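# Seat the round belt in both pulley grooves, uncrossed

## Task

Fit the round belt so it sits in the groove of each of the two pulleys and loops around them without a cross between them.

## Robot and tools

Robot and frame. Two arms, left_arm and right_arm, each with a parallel two-finger gripper. All poses are in the scene frame: origin at table-top height midway between the nominal arm bases, +x out over the table, +z up, left_arm on the +y side (arm names do not match image left/right). Calibrated bases: left_arm at (-0.031, +0.229, +0.003) m, quat_wxyz (+1.000, 0, 0, -0.007); right_arm at (-0.031, -0.282, +0.001) m, quat_wxyz (+1.000, 0, 0, +0.006). A gripper's fingers extend along its +z axis and spread along its y axis. end_effector_position is the point between the pads, roughly 1 cm short of the tips.

Result lines. Each robot result reports per arm end_effector_position (m) and end_effector_quat_wxyz in the scene frame (may be a few cm off, worse when stretched), Hand target (the last commanded pose after clipping; the next offsets start from it), grip_measured (finger opening on the -1..+1 scale, reads up to ~2.5 mm wide when empty and narrower than a squeezed part), Joint positions (last number per arm = opening in m), Joint torques (include arm weight; joints 1-3 wrap at ±28 N m), Joint velocities (omitted or 'within noise' when still), Tool commands, and motor temperatures. MOTOR HOT appears from 75 °C; at 90 °C an OVER-TEMPERATURE FAULT folds that arm away for good; at 100 °C it collapses. Holding loads, long reach and pushing at unreachable poses heat motors.

execute_actions(actions, cameras). actions is a list of actions; each action is a table of up to 15 rows, one row per 1/30 s step; a short table repeats its final row to fill 15 steps. Every row holds 14 numbers in [-1, 1]: left_arm dx, dy, dz, rx, ry, rz, opening, then the same seven for right_arm, always both arms. The six pose numbers are offsets, expressed along the Hand target's own axes, from the Hand target as it was when that action began; rows inside one action do not add up, but successive actions do. Scale: 1.0 = 0.6 m or 180 degrees; rx, ry, rz form one rotation vector. opening is absolute: +1 fully open (0.094 m), -1 shut. Six zeros re-command the current Hand target; to keep a gripper unchanged, resend its current opening (0 is a real command). cameras: list of names, ["all"], or []; images come with an empty actions list or when requested.

move(target, speed, blend, opening_speed, grip_force, blocking, cameras). target is one 14-number row or a list of up to 15 such rows, same layout and scale as above; every row is an offset from the Hand targets at the move's start, not from the previous row. Paths are straight, shared in time, capped at 10 s total and at least 0.5 s. speed: m/s, 0.002 to 2.9, default 0.25 (rotation up to twice that in rad/s), one value or one per target. blend: corner rounding radius in m, default 0 = stop at each target. opening_speed: rate on the -1..+1 scale per second, at least 0.2; use it to close gently. grip_force: newtons per pad, 10 to 50, one value or one per arm; persists; low values close slowly. blocking=false returns after about 0.5 s while motion continues. Opening changes of later targets happen on arrival. The 'move:' line states the ending (done, off_target, moving, held, fault) and limits (paced = pose clipped, held = steps withheld). Paths do not avoid obstacles or the other arm.

wait(seconds 0-10) lets the scene run on the last commands. stop brakes a running move. zoom_image(camera, region [x0, y0, x1, y1]) enlarges part of a camera's newest image, region at most 504x504 px. read_manual(section="licences") only returns licence texts. finished_scene(scene) ends the current scene irreversibly; the belt must stay seated without the robot.

Cameras: cam_high, cam_low, cam_board, cam_idler, cam_left_wrist, cam_right_wrist, each 504x504.

Behaviour to expect. Commanded orientation is clipped to within 40 degrees of the measured one each step. Grippers sag, tilt and stop short, especially at long reach; tiny moves may not happen or go sideways. After each move check position and orientation, correct tilt, and send any remaining gap as an offset. Waiting does not close the gap; a new command does. Steer clear of an arm's own base or the shoulder posture may flip. Blocked arms keep pushing: command the target back past the gripper to release. To release a part, command an opening well above grip_measured.

Avoid. Never let the two grippers, housings or wrist cameras meet; the clearance check does not protect them, and gripping the other arm's fingers counts as a hit. Do not drop the belt, let it fall off the table, slam or hit fixtures, or push hard; approach contacts slowly, since faster moves and targets deeper past contact press harder. Avoid straining the wrist camera cables. The scene keeps running while you reason, so plan concisely.

Each tool is called after "Request:" as name(argument=value, ...) on one line, values as JSON.

## Session

Request:
execute_actions(actions=[])

Scene clock: 0.00 s.
left_arm: end_effector_position=(+0.3632, +0.2135, +0.1060) grip_measured=+1.000 end_effector_quat_wxyz=(+0.605, -0.002, +0.797, +0.012) | right_arm: end_effector_position=(+0.3592, -0.3197, +0.0847) grip_measured=+1.000 end_effector_quat_wxyz=(+0.554, +0.079, +0.819, -0.126)
Joint positions: left_arm=[-0.07 1.542 0.339 0.93 -0.103 -0.012 0.094] | right_arm=[0.047 1.571 0.385 0.799 0.352 0.012 0.094]
Joint velocities: within noise
Joint torques (N m): no reading
Motor temperatures (°C): left_arm=[25 29 27 23 24 24 25] | right_arm=[24 28 26 25 26 22 23]
Heat: left arm: 29 °C; right arm: 28 °C.
Hand target: left_arm +0.3655, +0.2134, +0.1122; +0.611, -0.003, +0.791, +0.011 | right_arm +0.3621, -0.3195, +0.0914; +0.562, +0.081, +0.814, -0.124
Tool commands: left_gripper/opening=+1.0 right_gripper/opening=+1.0

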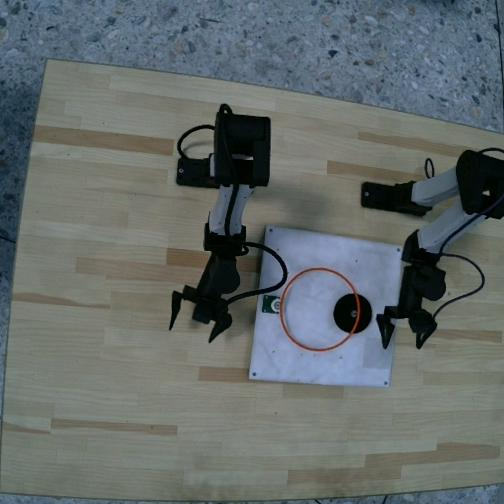

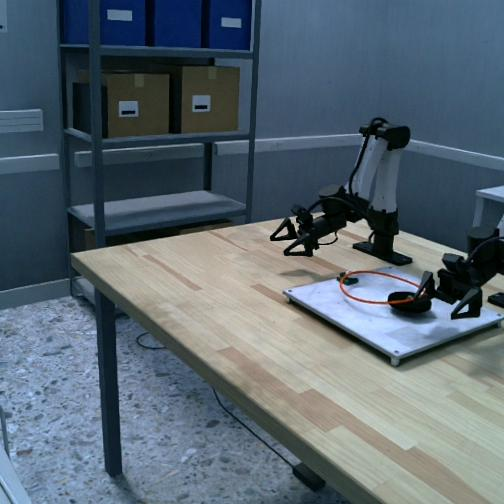

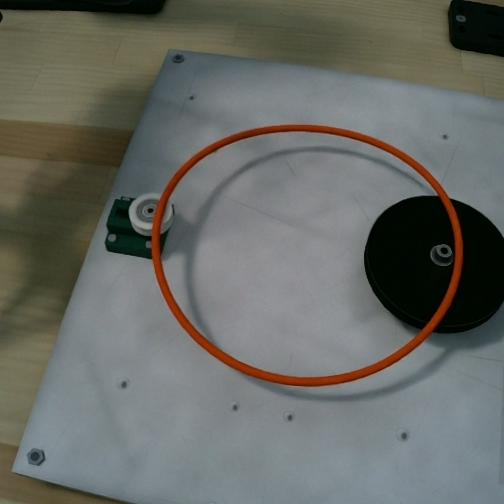

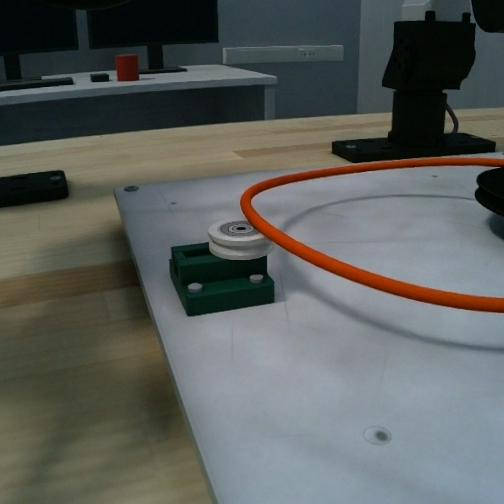

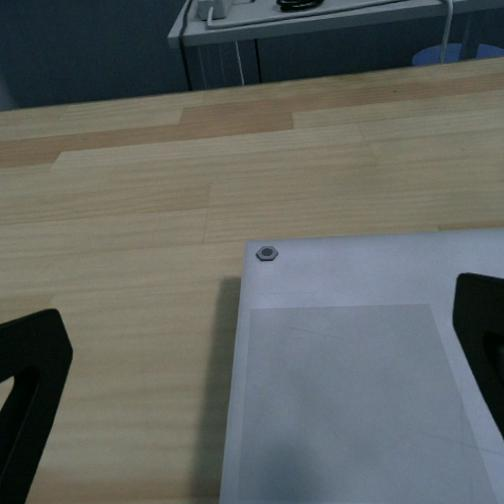

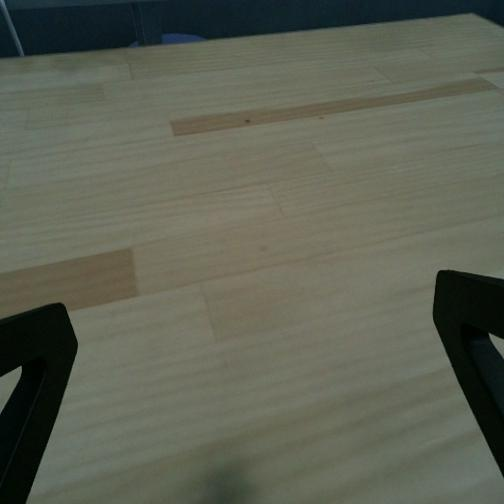

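Request:
zoom_image(camera="cam_idler", region=[140, 130, 504, 400])

Request:
zoom_image(camera="cam_high", region=[150, 90, 504, 400])

Request:
zoom_image(camera="cam_low", region=[260, 200, 504, 370])

Request:
zoom_image(camera="cam_board", region=[80, 160, 230, 290])

Scaled by 1.385 from the camera's 504x504 image, which has a finer 720x720 frame.

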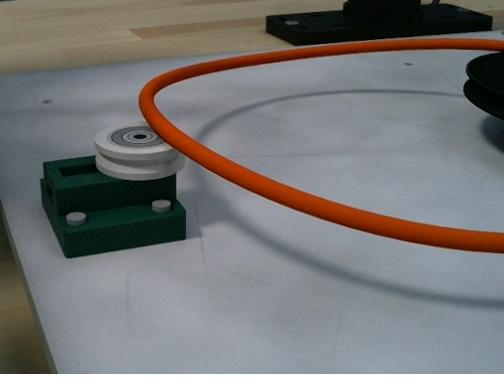

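Scaled by 1.424 from the camera's 504x504 image, which has a finer 720x720 frame.

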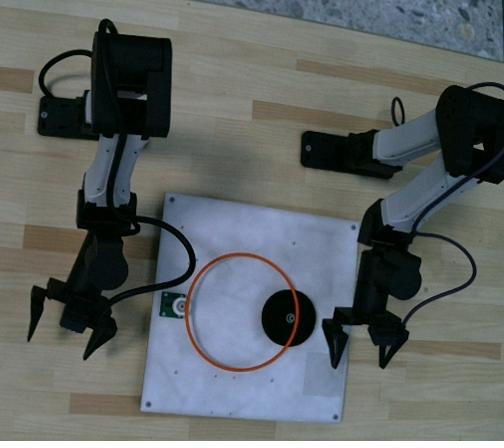

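Scaled by 2.066 from the camera's 504x504 image, which has a finer 720x720 frame.

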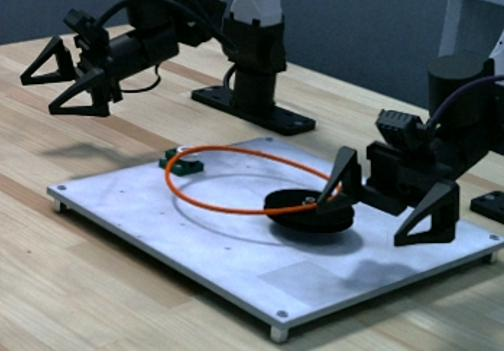

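Scaled by 3.360 from the camera's 504x504 image, which has a finer 720x720 frame.

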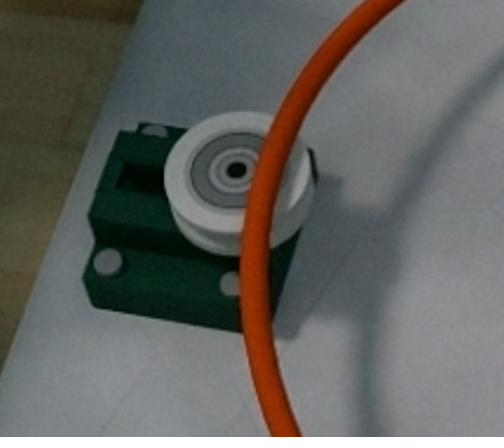

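Request:
move(target=[-0.168,0,-0.147,0,0.419,0,1,-0.152,-0.002,-0.172,-0.084,0.381,-0.055,1], cameras=["all"])

Scene clock: 75.47 s.
left_arm: end_effector_position=(+0.3086, +0.2101, +0.2223) grip_measured=+1.000 end_effector_quat_wxyz=(+0.073, -0.002, +0.997, +0.008) | right_arm: end_effector_position=(+0.3003, -0.2892, +0.2028) grip_measured=+1.000 end_effector_quat_wxyz=(+0.033, +0.000, +0.999, -0.007)
Joint positions: left_arm=[-0.054 1.762 1.897 -1.562 -0.025 -0.072 0.094] | right_arm=[-0.025 1.781 1.852 -1.576 0.014 -0.014 0.094]
Joint torques (N m): left_arm=[0.35 -8.27 7.46 0.49 -0.01 -0.16] | right_arm=[-0.36 -10.67 8.49 0.48 -0.11 -0.16]
Motor temperatures (°C): left_arm=[25 32 31 36 24 24 25] | right_arm=[24 34 29 33 26 22 23]
Heat: left arm: 36 °C; right arm: 34 °C.
Hand target: left_arm +0.3056, +0.2107, +0.2319; +0.000, -0.009, +1.000, +0.007 | right_arm +0.3018, -0.2896, +0.2115; +0.001, +0.000, +1.000, -0.001
Off the commanded pose: left_arm 0.010 m, 8 deg | right_arm 0.009 m, 4 deg.
joint sent to its limit (left arm) — joint 4 (wrist pitch), lower limit. The joint targets are off in orientation, not in position.
joint sent to its limit (right arm) — joint 4 (wrist pitch), lower limit. The joint targets are off in orientation, not in position.
move: off_target (left_arm, right_arm)

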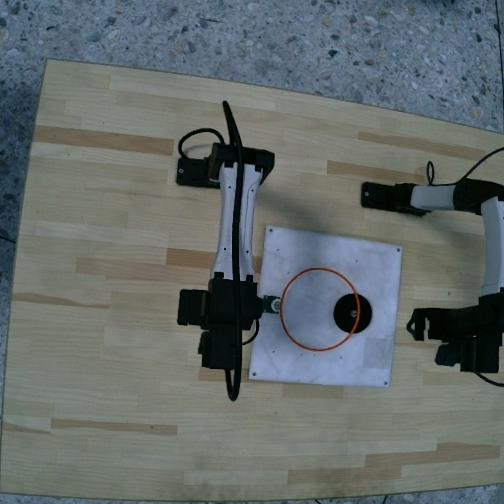

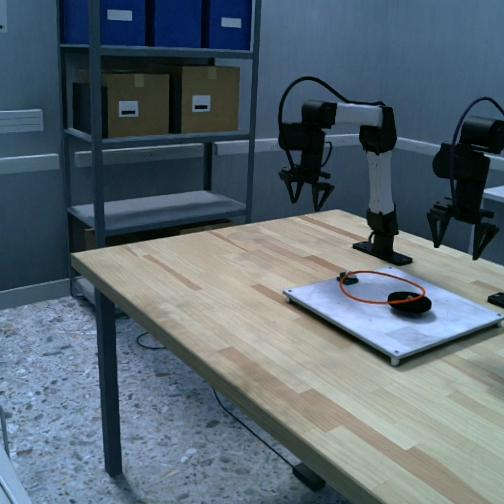

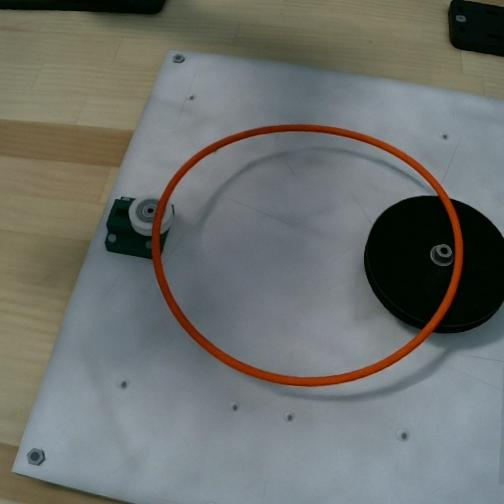

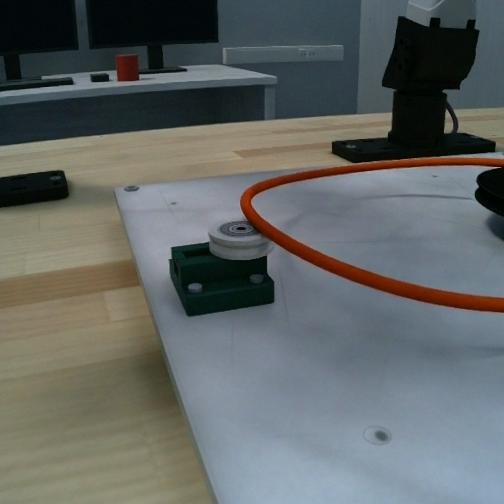

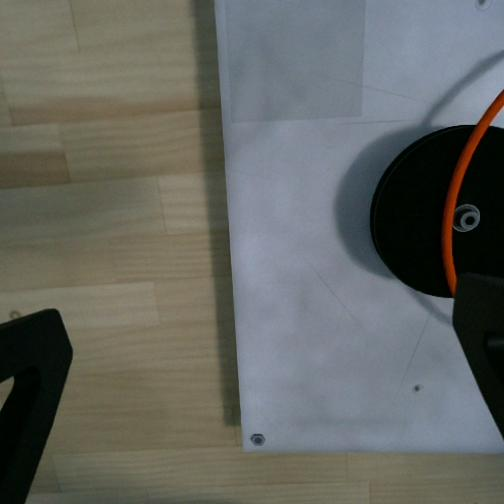

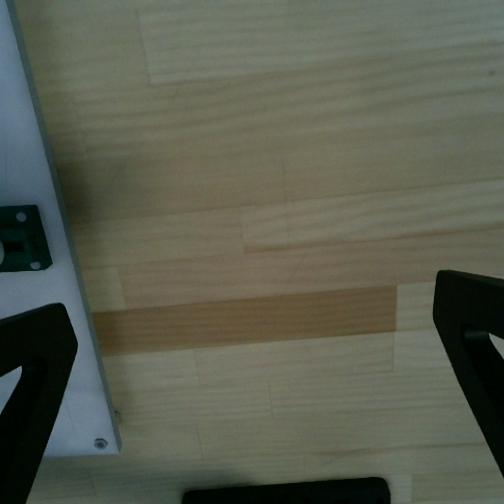

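Request:
move(target=[0.034,-0.184,0.187,0,0,0,-0.4,0.056,0.266,0.1525,0,0,0,-0.4], cameras=["all"])

Scene clock: 136.43 s.
left_arm: end_effector_position=(+0.2831, +0.1040, +0.1206) grip_measured=-0.398 end_effector_quat_wxyz=(-0.005, -0.003, +1.000, +0.012) | right_arm: end_effector_position=(+0.2666, -0.1314, +0.1222) grip_measured=-0.398 end_effector_quat_wxyz=(-0.002, -0.004, +1.000, -0.004)
Joint positions: left_arm=[-0.373 1.842 1.594 -1.342 -0.018 -0.395 0.028] | right_arm=[0.461 1.812 1.567 -1.333 0.006 0.463 0.028]
Joint torques (N m): left_arm=[-0.18 -7.31 6.01 0.5 -0.07 -0.22] | right_arm=[0.02 -10.62 5.27 0.56 -0.01 0]
Motor temperatures (°C): left_arm=[25 38 33 29 24 24 25] | right_arm=[24 37 34 28 25 22 23]
Heat: left arm: 38 °C; right arm: 37 °C.
Hand target: left_arm +0.2871, +0.1015, +0.1181; +0.000, -0.009, +1.000, +0.007 | right_arm +0.2685, -0.1303, +0.1196; +0.001, +0.000, +1.000, -0.001
Off the commanded pose: left_arm 0.005 m, 1 deg | right_arm 0.003 m, 1 deg.
move: done

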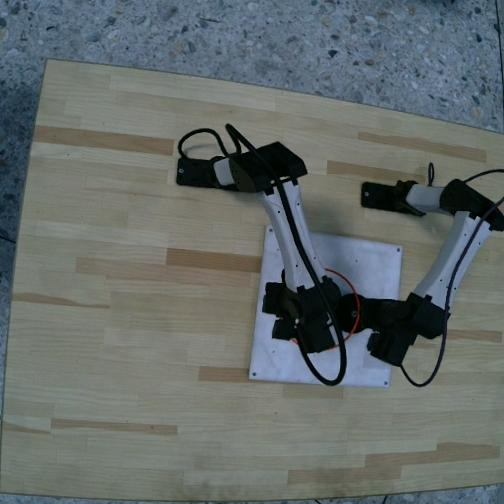

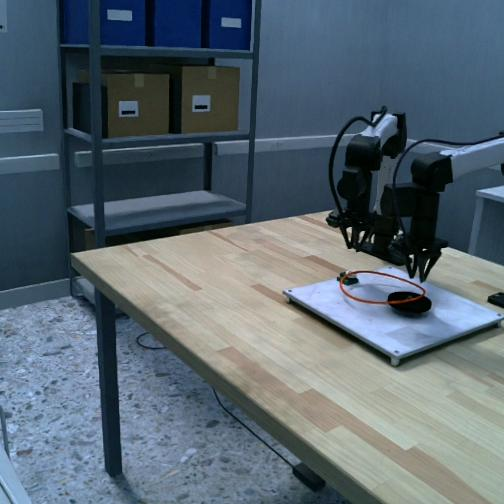

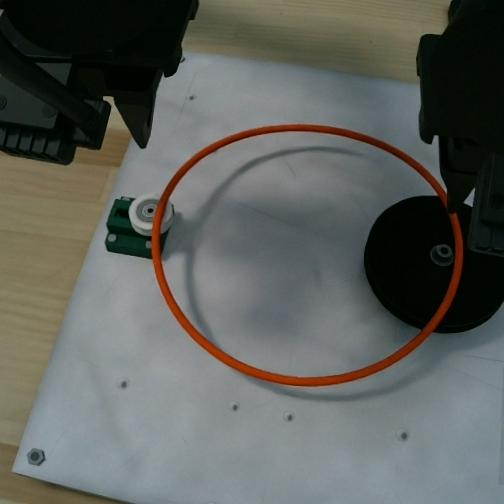

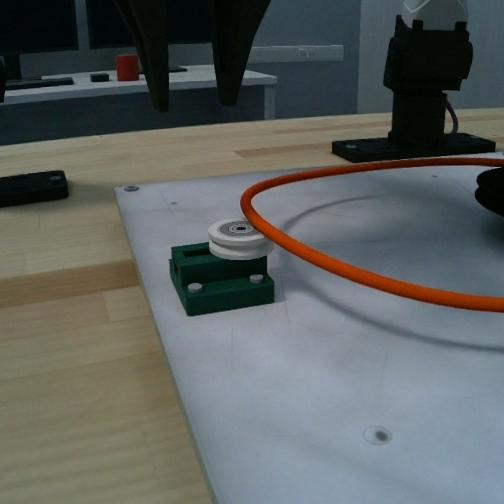

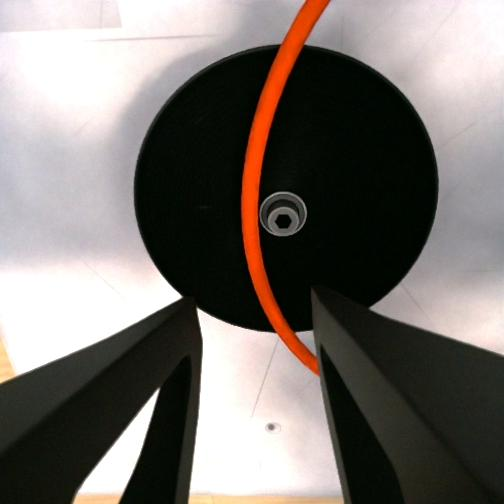

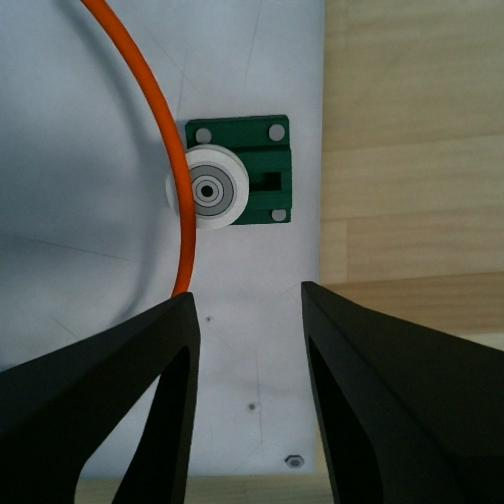

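Request:
move(target=[-0.037,0.010,0.052,0,0,0,-0.4,0.028,0.041,0.053,0,0,0,-0.4], cameras=["cam_low","cam_board","cam_idler","cam_left_wrist","cam_right_wrist"], speed=0.1)

Scene clock: 165.73 s.
left_arm: end_effector_position=(+0.3053, +0.1094, +0.0918) grip_measured=-0.398 end_effector_quat_wxyz=(-0.002, -0.012, +1.000, +0.010) | right_arm: end_effector_position=(+0.2511, -0.1079, +0.0906) grip_measured=-0.398 end_effector_quat_wxyz=(-0.001, -0.002, +1.000, -0.004)
Joint positions: left_arm=[-0.336 1.915 1.576 -1.244 -0.018 -0.375 0.028] | right_arm=[0.545 1.812 1.442 -1.207 0.006 0.552 0.028]
Joint torques (N m): left_arm=[0.08 -7.27 5.87 0.51 -0.07 0.01] | right_arm=[0.49 -10.5 5.03 0.58 -0.01 0.03]
Heat: left arm: 40 °C; right arm: 41 °C.
Hand target: left_arm +0.3092, +0.1083, +0.0870; +0.000, -0.009, +1.000, +0.007 | right_arm +0.2517, -0.1057, +0.0877; +0.001, +0.000, +1.000, -0.001
Off the commanded pose: left_arm 0.006 m, 1 deg | right_arm 0.004 m, 0 deg.
move: done
Images, in order (width x height): cam_low 504x504, cam_board 504x504, cam_idler 504x504, cam_left_wrist 504x504, cam_right_wrist 504x504.

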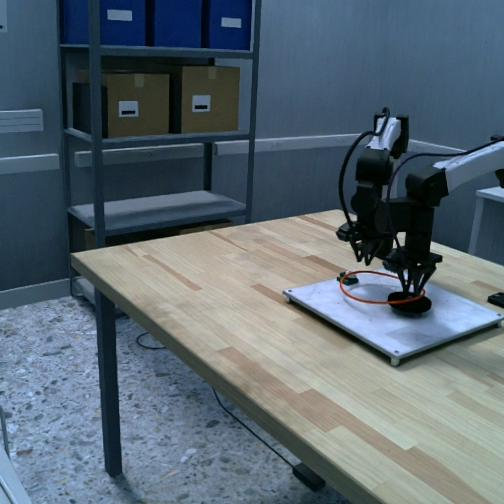

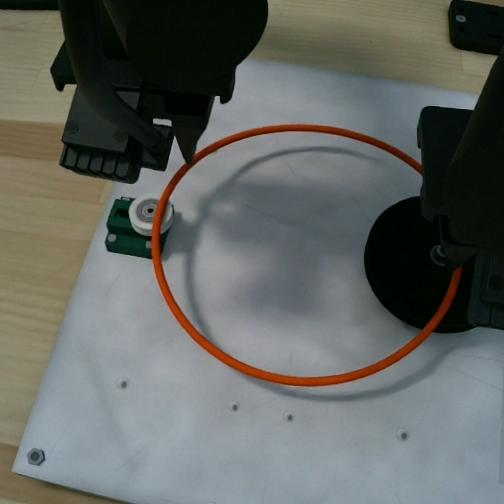

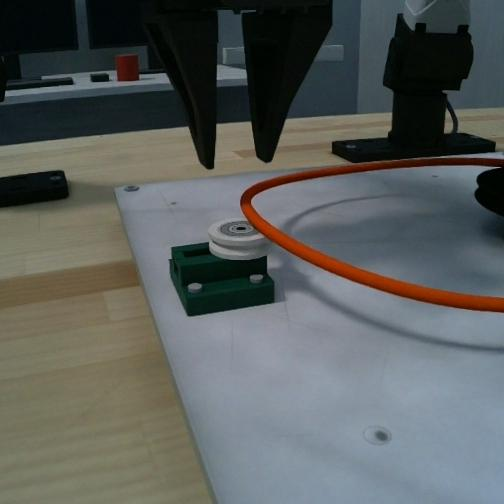

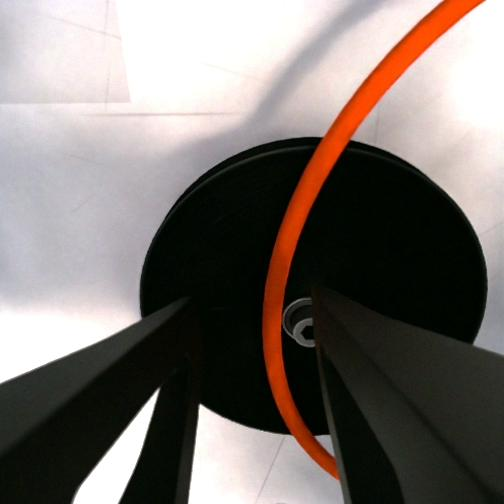

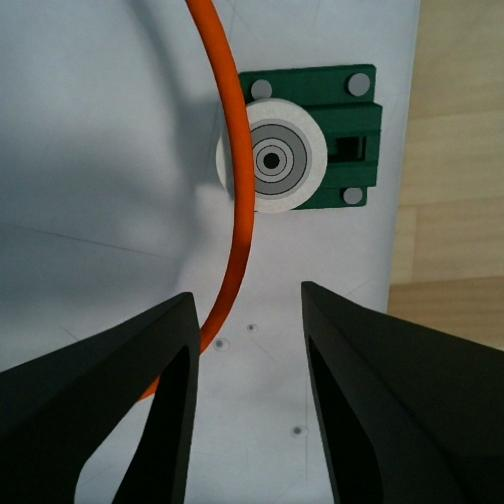

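Request:
move(target=[-0.0053,-0.0067,0.0205,0,0,0,-0.5,0,0.010,0.042,0,0,0,-0.5], cameras=["cam_board","cam_idler","cam_left_wrist","cam_right_wrist"], speed=0.06)

Scene clock: 198.10 s.
left_arm: end_effector_position=(+0.3098, +0.1077, +0.0807) grip_measured=-0.498 end_effector_quat_wxyz=(-0.001, -0.012, +1.000, +0.010) | right_arm: end_effector_position=(+0.2517, -0.1027, +0.0665) grip_measured=-0.498 end_effector_quat_wxyz=(+0.000, -0.001, +1.000, -0.003)
Joint positions: left_arm=[-0.336 1.935 1.56 -1.203 -0.018 -0.375 0.024] | right_arm=[0.557 1.837 1.377 -1.114 0.006 0.567 0.024]
Joint torques (N m): left_arm=[-0.57 -7.3 5.75 0.52 -0.07 -0.06] | right_arm=[0.75 -10.48 5.27 0.62 -0.02 -0.02]
Motor temperatures (°C): left_arm=[25 41 34 27 24 24 25] | right_arm=[24 42 31 28 25 22 23]
Heat: left arm: 41 °C; right arm: 42 °C.
Hand target: left_arm +0.3124, +0.1046, +0.0747; +0.000, -0.009, +1.000, +0.007 | right_arm +0.2519, -0.0998, +0.0625; +0.001, +0.000, +1.000, -0.001
Off the commanded pose: left_arm 0.007 m, 0 deg | right_arm 0.005 m, 0 deg.
move: done
Images, in order (width x height): cam_board 504x504, cam_idler 504x504, cam_left_wrist 504x504, cam_right_wrist 504x504.

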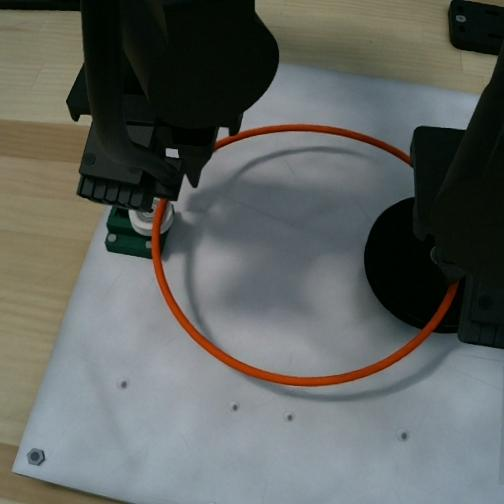

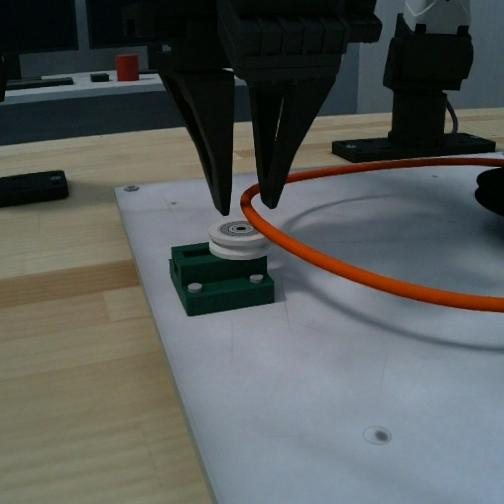

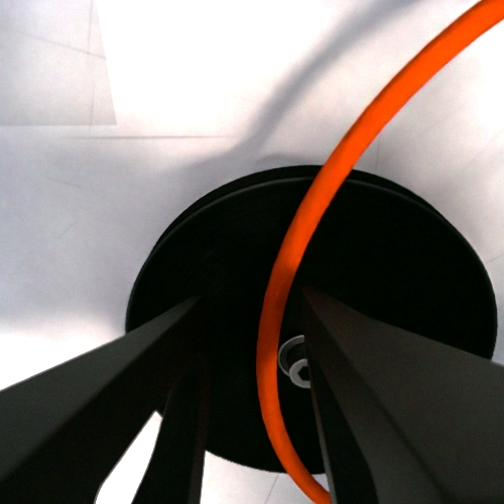

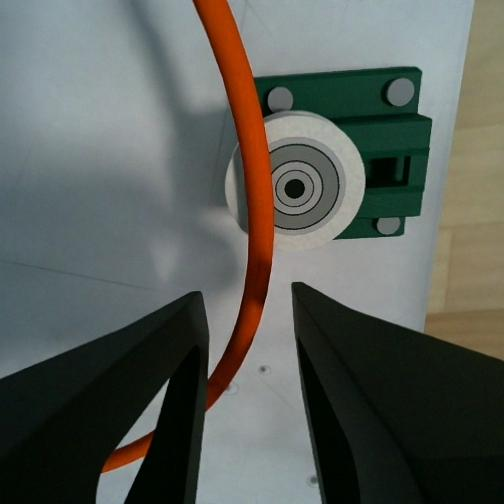

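Request:
move(target=[[0,-0.004,0.008,0,0,0,-0.5,0,0,0.006,0,0,0,-0.5],[0,-0.004,0.008,0,0,0,-0.93,0,0,0.006,0,0,0,-0.93]], cameras=["cam_board","cam_idler","cam_left_wrist","cam_right_wrist"], speed=0.05, opening_speed=0.3)

Scene clock: 207.43 s.
left_arm: end_effector_position=(+0.3107, +0.1060, +0.0764) grip_measured=-0.928 end_effector_quat_wxyz=(+0.000, -0.011, +1.000, +0.009) | right_arm: end_effector_position=(+0.2528, -0.1020, +0.0642) grip_measured=-0.901 end_effector_quat_wxyz=(+0.003, +0.000, +1.000, -0.001)
Joint positions: left_arm=[-0.339 1.941 1.55 -1.186 -0.018 -0.375 0.003] | right_arm=[0.557 1.837 1.368 -1.098 0.006 0.569 0.005]
Joint torques (N m): left_arm=[-0.77 -7.2 5.59 0.51 -0.07 -0.13] | right_arm=[0.79 -10.03 5.22 0.57 -0.03 0]
Heat: left arm: 40 °C; right arm: 40 °C.
Hand target: left_arm +0.3125, +0.1022, +0.0698; +0.000, -0.009, +1.000, +0.007 | right_arm +0.2519, -0.0998, +0.0589; +0.001, +0.000, +1.000, -0.001
Off the commanded pose: left_arm 0.008 m, 0 deg | right_arm 0.006 m, 0 deg.
move: done
Images, in order (width x height): cam_board 504x504, cam_idler 504x504, cam_left_wrist 504x504, cam_right_wrist 504x504.

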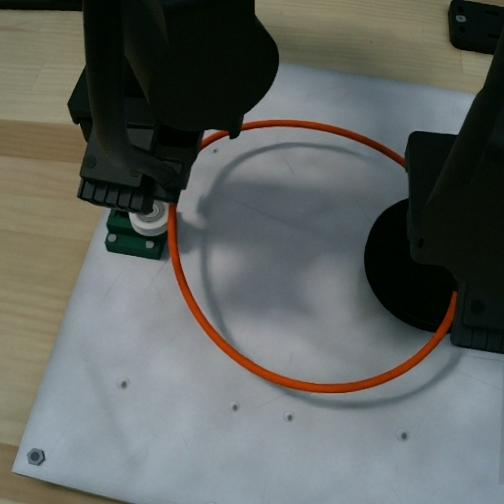

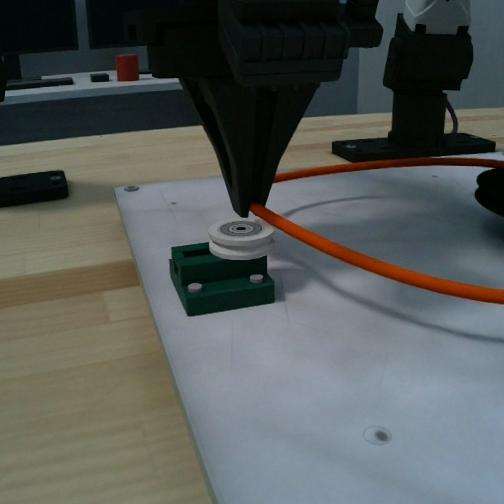

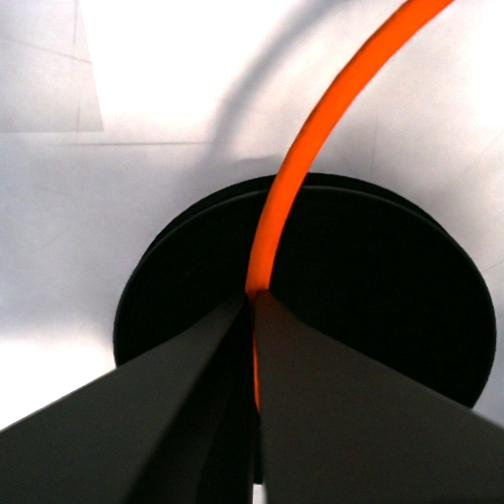

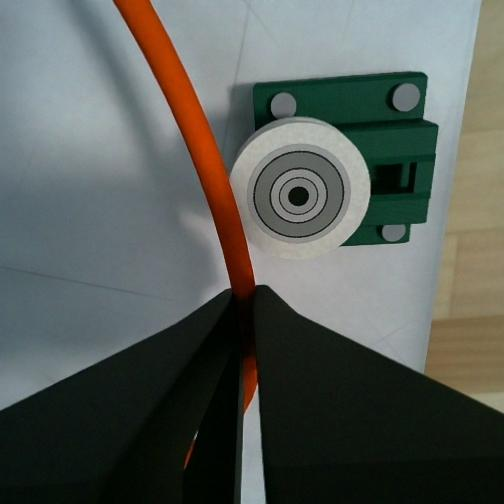

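Request:
move(target=[[0,0.0,-0.033,0,0,0,-0.93,0,0,-0.027,0,0,0,-0.93],[0.0267,0.0567,-0.033,0,0,0,-0.93,-0.03,-0.0717,-0.0267,0,0,0,-0.93]], cameras=["cam_high","cam_board","cam_idler","cam_left_wrist","cam_right_wrist"], speed=0.07)

Scene clock: 227.17 s.
left_arm: end_effector_position=(+0.2922, +0.1364, +0.0805) grip_measured=-0.928 end_effector_quat_wxyz=(-0.022, -0.012, +1.000, +0.016) | right_arm: end_effector_position=(+0.2678, -0.1419, +0.0665) grip_measured=-0.903 end_effector_quat_wxyz=(-0.009, +0.001, +1.000, -0.007)
Joint positions: left_arm=[-0.274 1.878 1.481 -1.224 -0.018 -0.314 0.003] | right_arm=[0.43 1.837 1.377 -1.133 0.004 0.442 0.005]
Joint torques (N m): left_arm=[0.13 -10.8 5.55 0.37 -0.06 0.03] | right_arm=[-0.31 -13.23 6.58 0.32 -0.02 -0.04]
Heat: left arm: 40 °C; right arm: 39 °C.
Hand target: left_arm +0.2958, +0.1357, +0.0901; +0.000, -0.009, +1.000, +0.007 | right_arm +0.2698, -0.1427, +0.0751; +0.001, +0.000, +1.000, -0.001
Off the commanded pose: left_arm 0.010 m, 3 deg | right_arm 0.009 m, 1 deg.
move: off_target (left_arm)
Images, in order (width x height): cam_high 504x504, cam_board 504x504, cam_idler 504x504, cam_left_wrist 504x504, cam_right_wrist 504x504.

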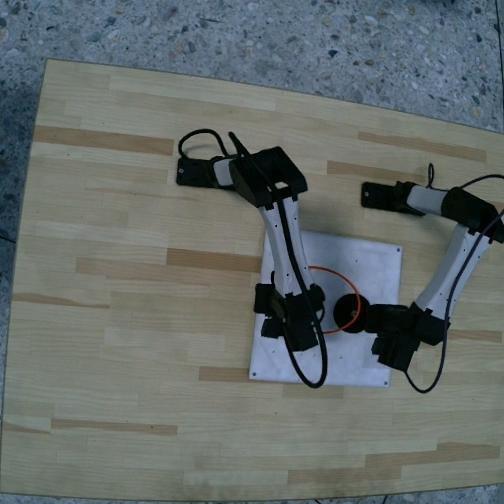

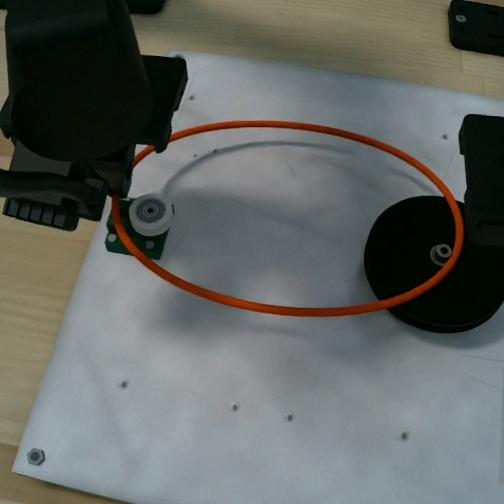

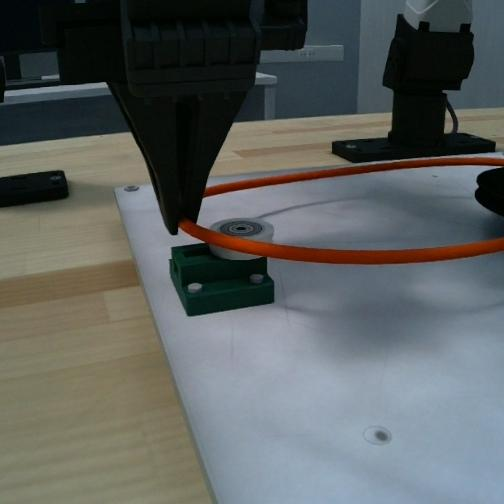

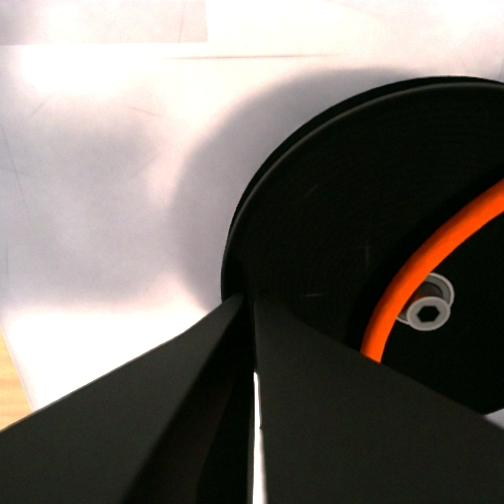

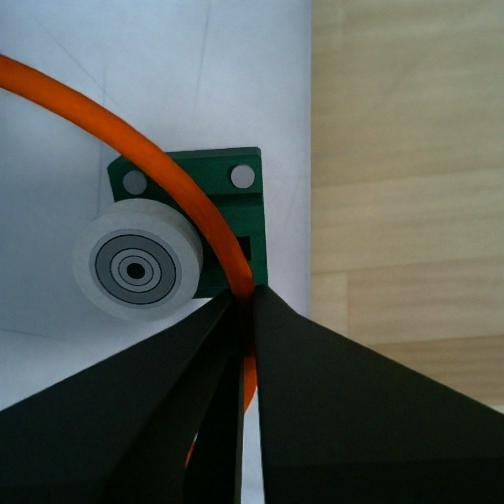

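Request:
move(target=[[0,0.0,-0.033,0,0,0,-0.93,0,0,0,0,0,0,-0.93],[0.032,-0.047,-0.033,0,0,0,-0.3,0,0,0,0,0,0,-0.93]], cameras=["cam_board","cam_idler","cam_left_wrist","cam_right_wrist"], speed=0.1)

Scene clock: 247.27 s.
left_arm: end_effector_position=(+0.2805, +0.1060, +0.0998) grip_measured=-0.302 end_effector_quat_wxyz=(-0.009, -0.003, +1.000, +0.012) | right_arm: end_effector_position=(+0.2678, -0.1419, +0.0665) grip_measured=-0.903 end_effector_quat_wxyz=(-0.009, +0.000, +1.000, -0.007)
Joint positions: left_arm=[-0.37 1.841 1.51 -1.266 -0.016 -0.391 0.033] | right_arm=[0.43 1.837 1.377 -1.133 0.004 0.442 0.005]
Joint torques (N m): left_arm=[-0.17 -10.45 5.64 0.2 -0.09 -0.22] | right_arm=[-0.14 -13.19 6.49 0.36 -0.04 -0.06]
Heat: left arm: 44 °C; right arm: 41 °C.
Hand target: left_arm +0.2772, +0.1068, +0.1095; +0.000, -0.009, +1.000, +0.007 | right_arm +0.2698, -0.1427, +0.0751; +0.001, +0.000, +1.000, -0.001
Off the commanded pose: left_arm 0.010 m, 1 deg | right_arm 0.009 m, 1 deg.
move: done
Images, in order (width x height): cam_board 504x504, cam_idler 504x504, cam_left_wrist 504x504, cam_right_wrist 504x504.

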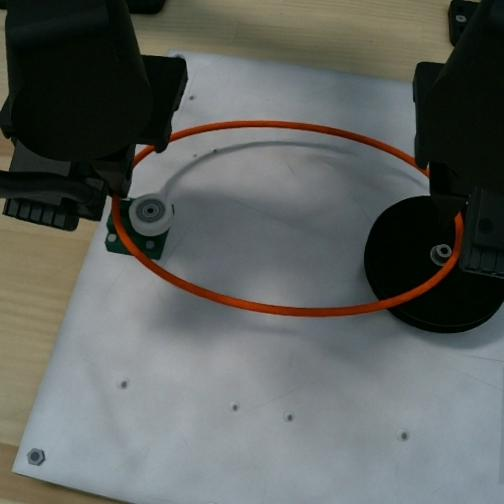

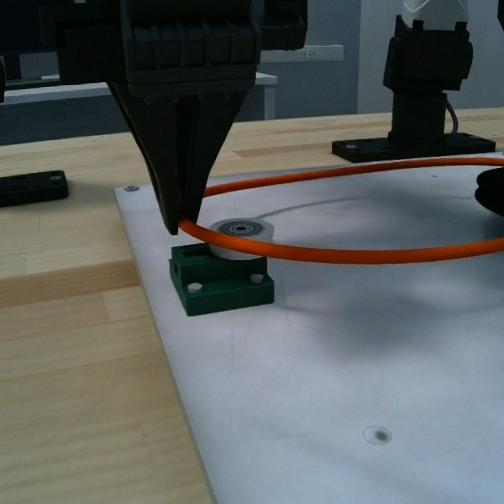

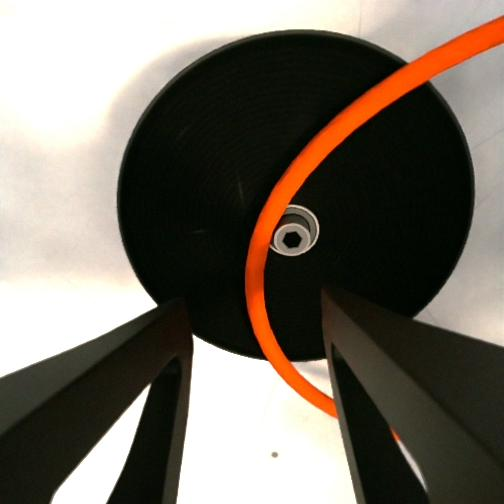

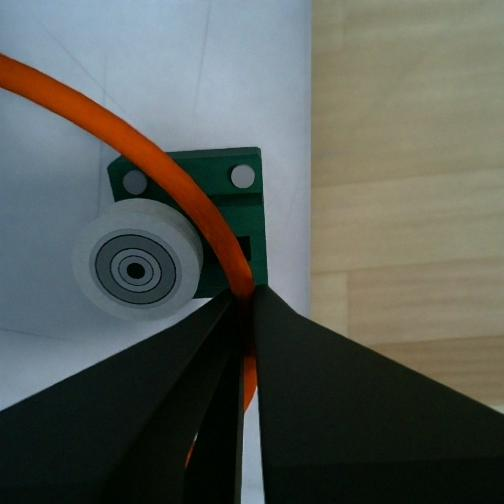

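Request:
move(target=[[0.0155,0.0,0.050,0,0,0,-0.45,0,0,0,0,0,0,-0.93],[0.0155,0.0,0.0717,0,0,0,-0.45,0,0,0,0,0,0,-0.93]], cameras=["cam_board","cam_low","cam_left_wrist"], speed=0.05)

Scene clock: 262.00 s.
left_arm: end_effector_position=(+0.2643, +0.1115, +0.0695) grip_measured=-0.448 end_effector_quat_wxyz=(-0.014, -0.007, +1.000, +0.014) | right_arm: end_effector_position=(+0.2678, -0.1419, +0.0665) grip_measured=-0.903 end_effector_quat_wxyz=(-0.009, +0.000, +1.000, -0.007)
Joint positions: left_arm=[-0.372 1.804 1.341 -1.144 -0.015 -0.401 0.026] | right_arm=[0.43 1.837 1.377 -1.133 0.004 0.442 0.005]
Joint torques (N m): left_arm=[-0.85 -7.86 4.27 0.66 -0.09 -0.21] | right_arm=[-0.2 -13.34 6.54 0.35 0 -0.06]
Motor temperatures (°C): left_arm=[25 46 33 26 24 24 25] | right_arm=[24 42 31 27 25 22 25]
Heat: left arm: 46 °C; right arm: 42 °C.
Hand target: left_arm +0.2678, +0.1073, +0.0665; +0.000, -0.009, +1.000, +0.007 | right_arm +0.2698, -0.1427, +0.0751; +0.001, +0.000, +1.000, -0.001
Off the commanded pose: left_arm 0.006 m, 2 deg | right_arm 0.009 m, 1 deg.
move: done
Images, in order (width x height): cam_low 504x504, cam_board 504x504, cam_left_wrist 504x504.

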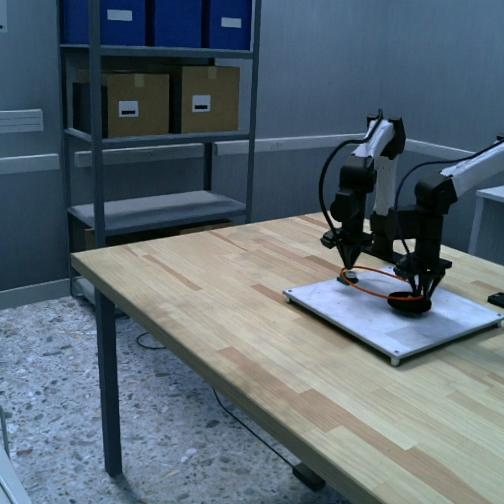

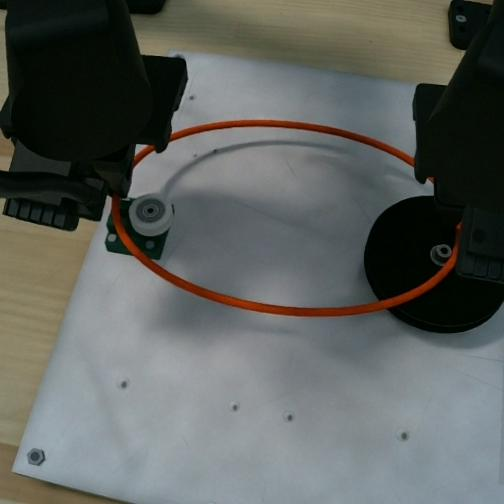

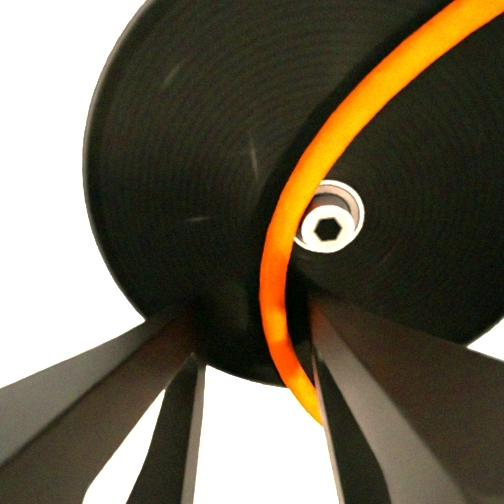

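Request:
move(target=[0,-0.005,0,0,0,0,-0.97,0,0,0,0,0,0,-0.93], cameras=["cam_board","cam_left_wrist"], speed=0.05, opening_speed=0.4)

Scene clock: 268.47 s.
left_arm: end_effector_position=(+0.2659, +0.1069, +0.0694) grip_measured=-0.909 end_effector_quat_wxyz=(-0.008, -0.006, +1.000, +0.010) | right_arm: end_effector_position=(+0.2678, -0.1419, +0.0665) grip_measured=-0.903 end_effector_quat_wxyz=(-0.009, +0.000, +1.000, -0.007)
Joint positions: left_arm=[-0.382 1.804 1.341 -1.131 -0.013 -0.41 0.004] | right_arm=[0.43 1.837 1.377 -1.133 0.004 0.442 0.005]
Joint torques (N m): left_arm=[-0.73 -7.56 4.75 0.57 -0.11 -0.23] | right_arm=[-0.2 -13.08 6.43 0.32 0 -0.11]
Heat: left arm: 47 °C; right arm: 43 °C.
Hand target: left_arm +0.2678, +0.1044, +0.0664; +0.000, -0.009, +1.000, +0.007 | right_arm +0.2698, -0.1427, +0.0751; +0.001, +0.000, +1.000, -0.001
Off the commanded pose: left_arm 0.004 m, 1 deg | right_arm 0.009 m, 1 deg.
move: done
Images, in order (width x height): cam_board 504x504, cam_left_wrist 504x504.

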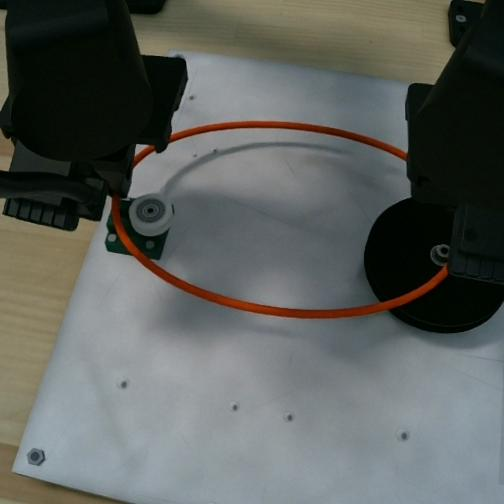

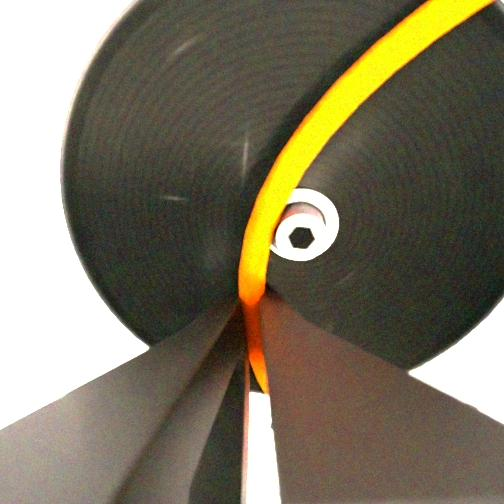

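Request:
move(target=[[0,0.0,-0.055,0,0,0,-0.97,0,0,0,0,0,0,-0.95],[-0.03,0.08,-0.055,0,0,0,-0.97,0,0,0,0,0,0,-0.95]], cameras=["cam_board","cam_idler","cam_low","cam_left_wrist","cam_right_wrist"], speed=0.06)

Scene clock: 277.67 s.
left_arm: end_effector_position=(+0.2815, +0.1442, +0.0881) grip_measured=-0.910 end_effector_quat_wxyz=(-0.014, -0.008, +1.000, -0.003) | right_arm: end_effector_position=(+0.2668, -0.1386, +0.0665) grip_measured=-0.903 end_effector_quat_wxyz=(-0.012, +0.000, +1.000, +0.003)
Joint positions: left_arm=[-0.244 1.804 1.417 -1.209 0.013 -0.274 0.004] | right_arm=[0.43 1.837 1.377 -1.131 -0.015 0.441 0.005]
Joint torques (N m): left_arm=[1.06 -9.09 8.16 0.09 -0.36 0.02] | right_arm=[-0.21 -13.2 6.57 0.32 0.17 -0.11]
Heat: left arm: 48 °C; right arm: 43 °C.
Hand target: left_arm +0.2851, +0.1522, +0.1001; +0.000, -0.009, +1.000, +0.007 | right_arm +0.2698, -0.1427, +0.0751; +0.001, +0.000, +1.000, -0.001
Off the commanded pose: left_arm 0.015 m, 2 deg | right_arm 0.010 m, 2 deg.
move: off_target (left_arm)
Images, in order (width x height): cam_low 504x504, cam_board 504x504, cam_idler 504x504, cam_left_wrist 504x504, cam_right_wrist 504x504.

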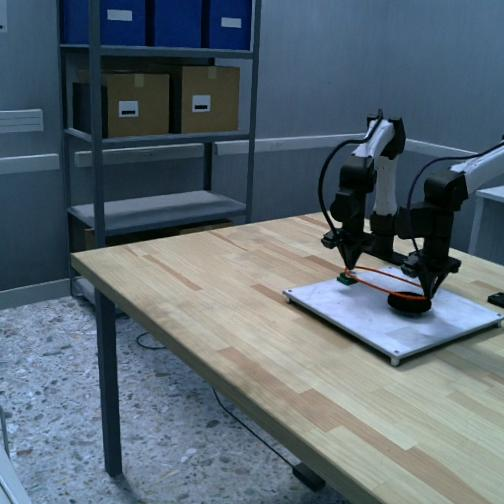

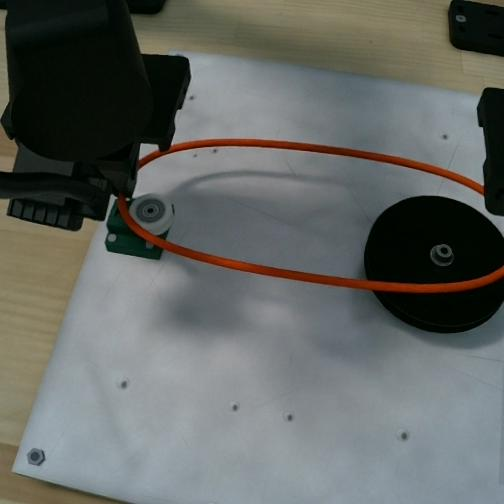

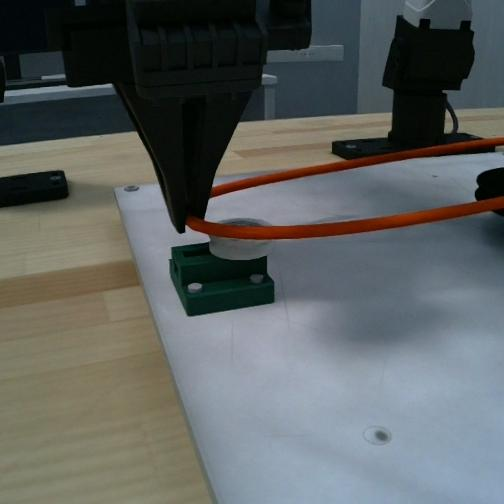

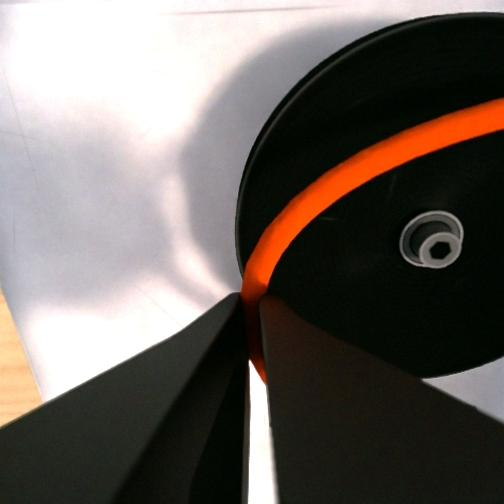

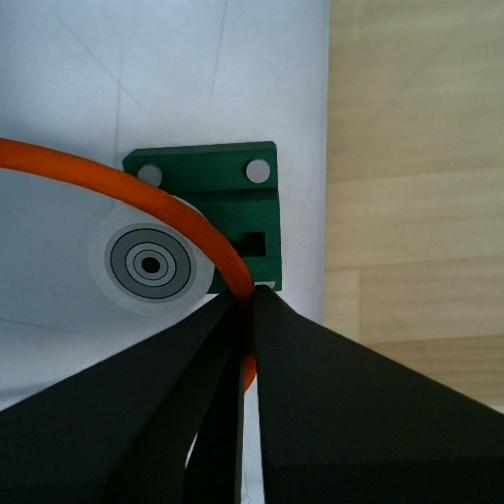

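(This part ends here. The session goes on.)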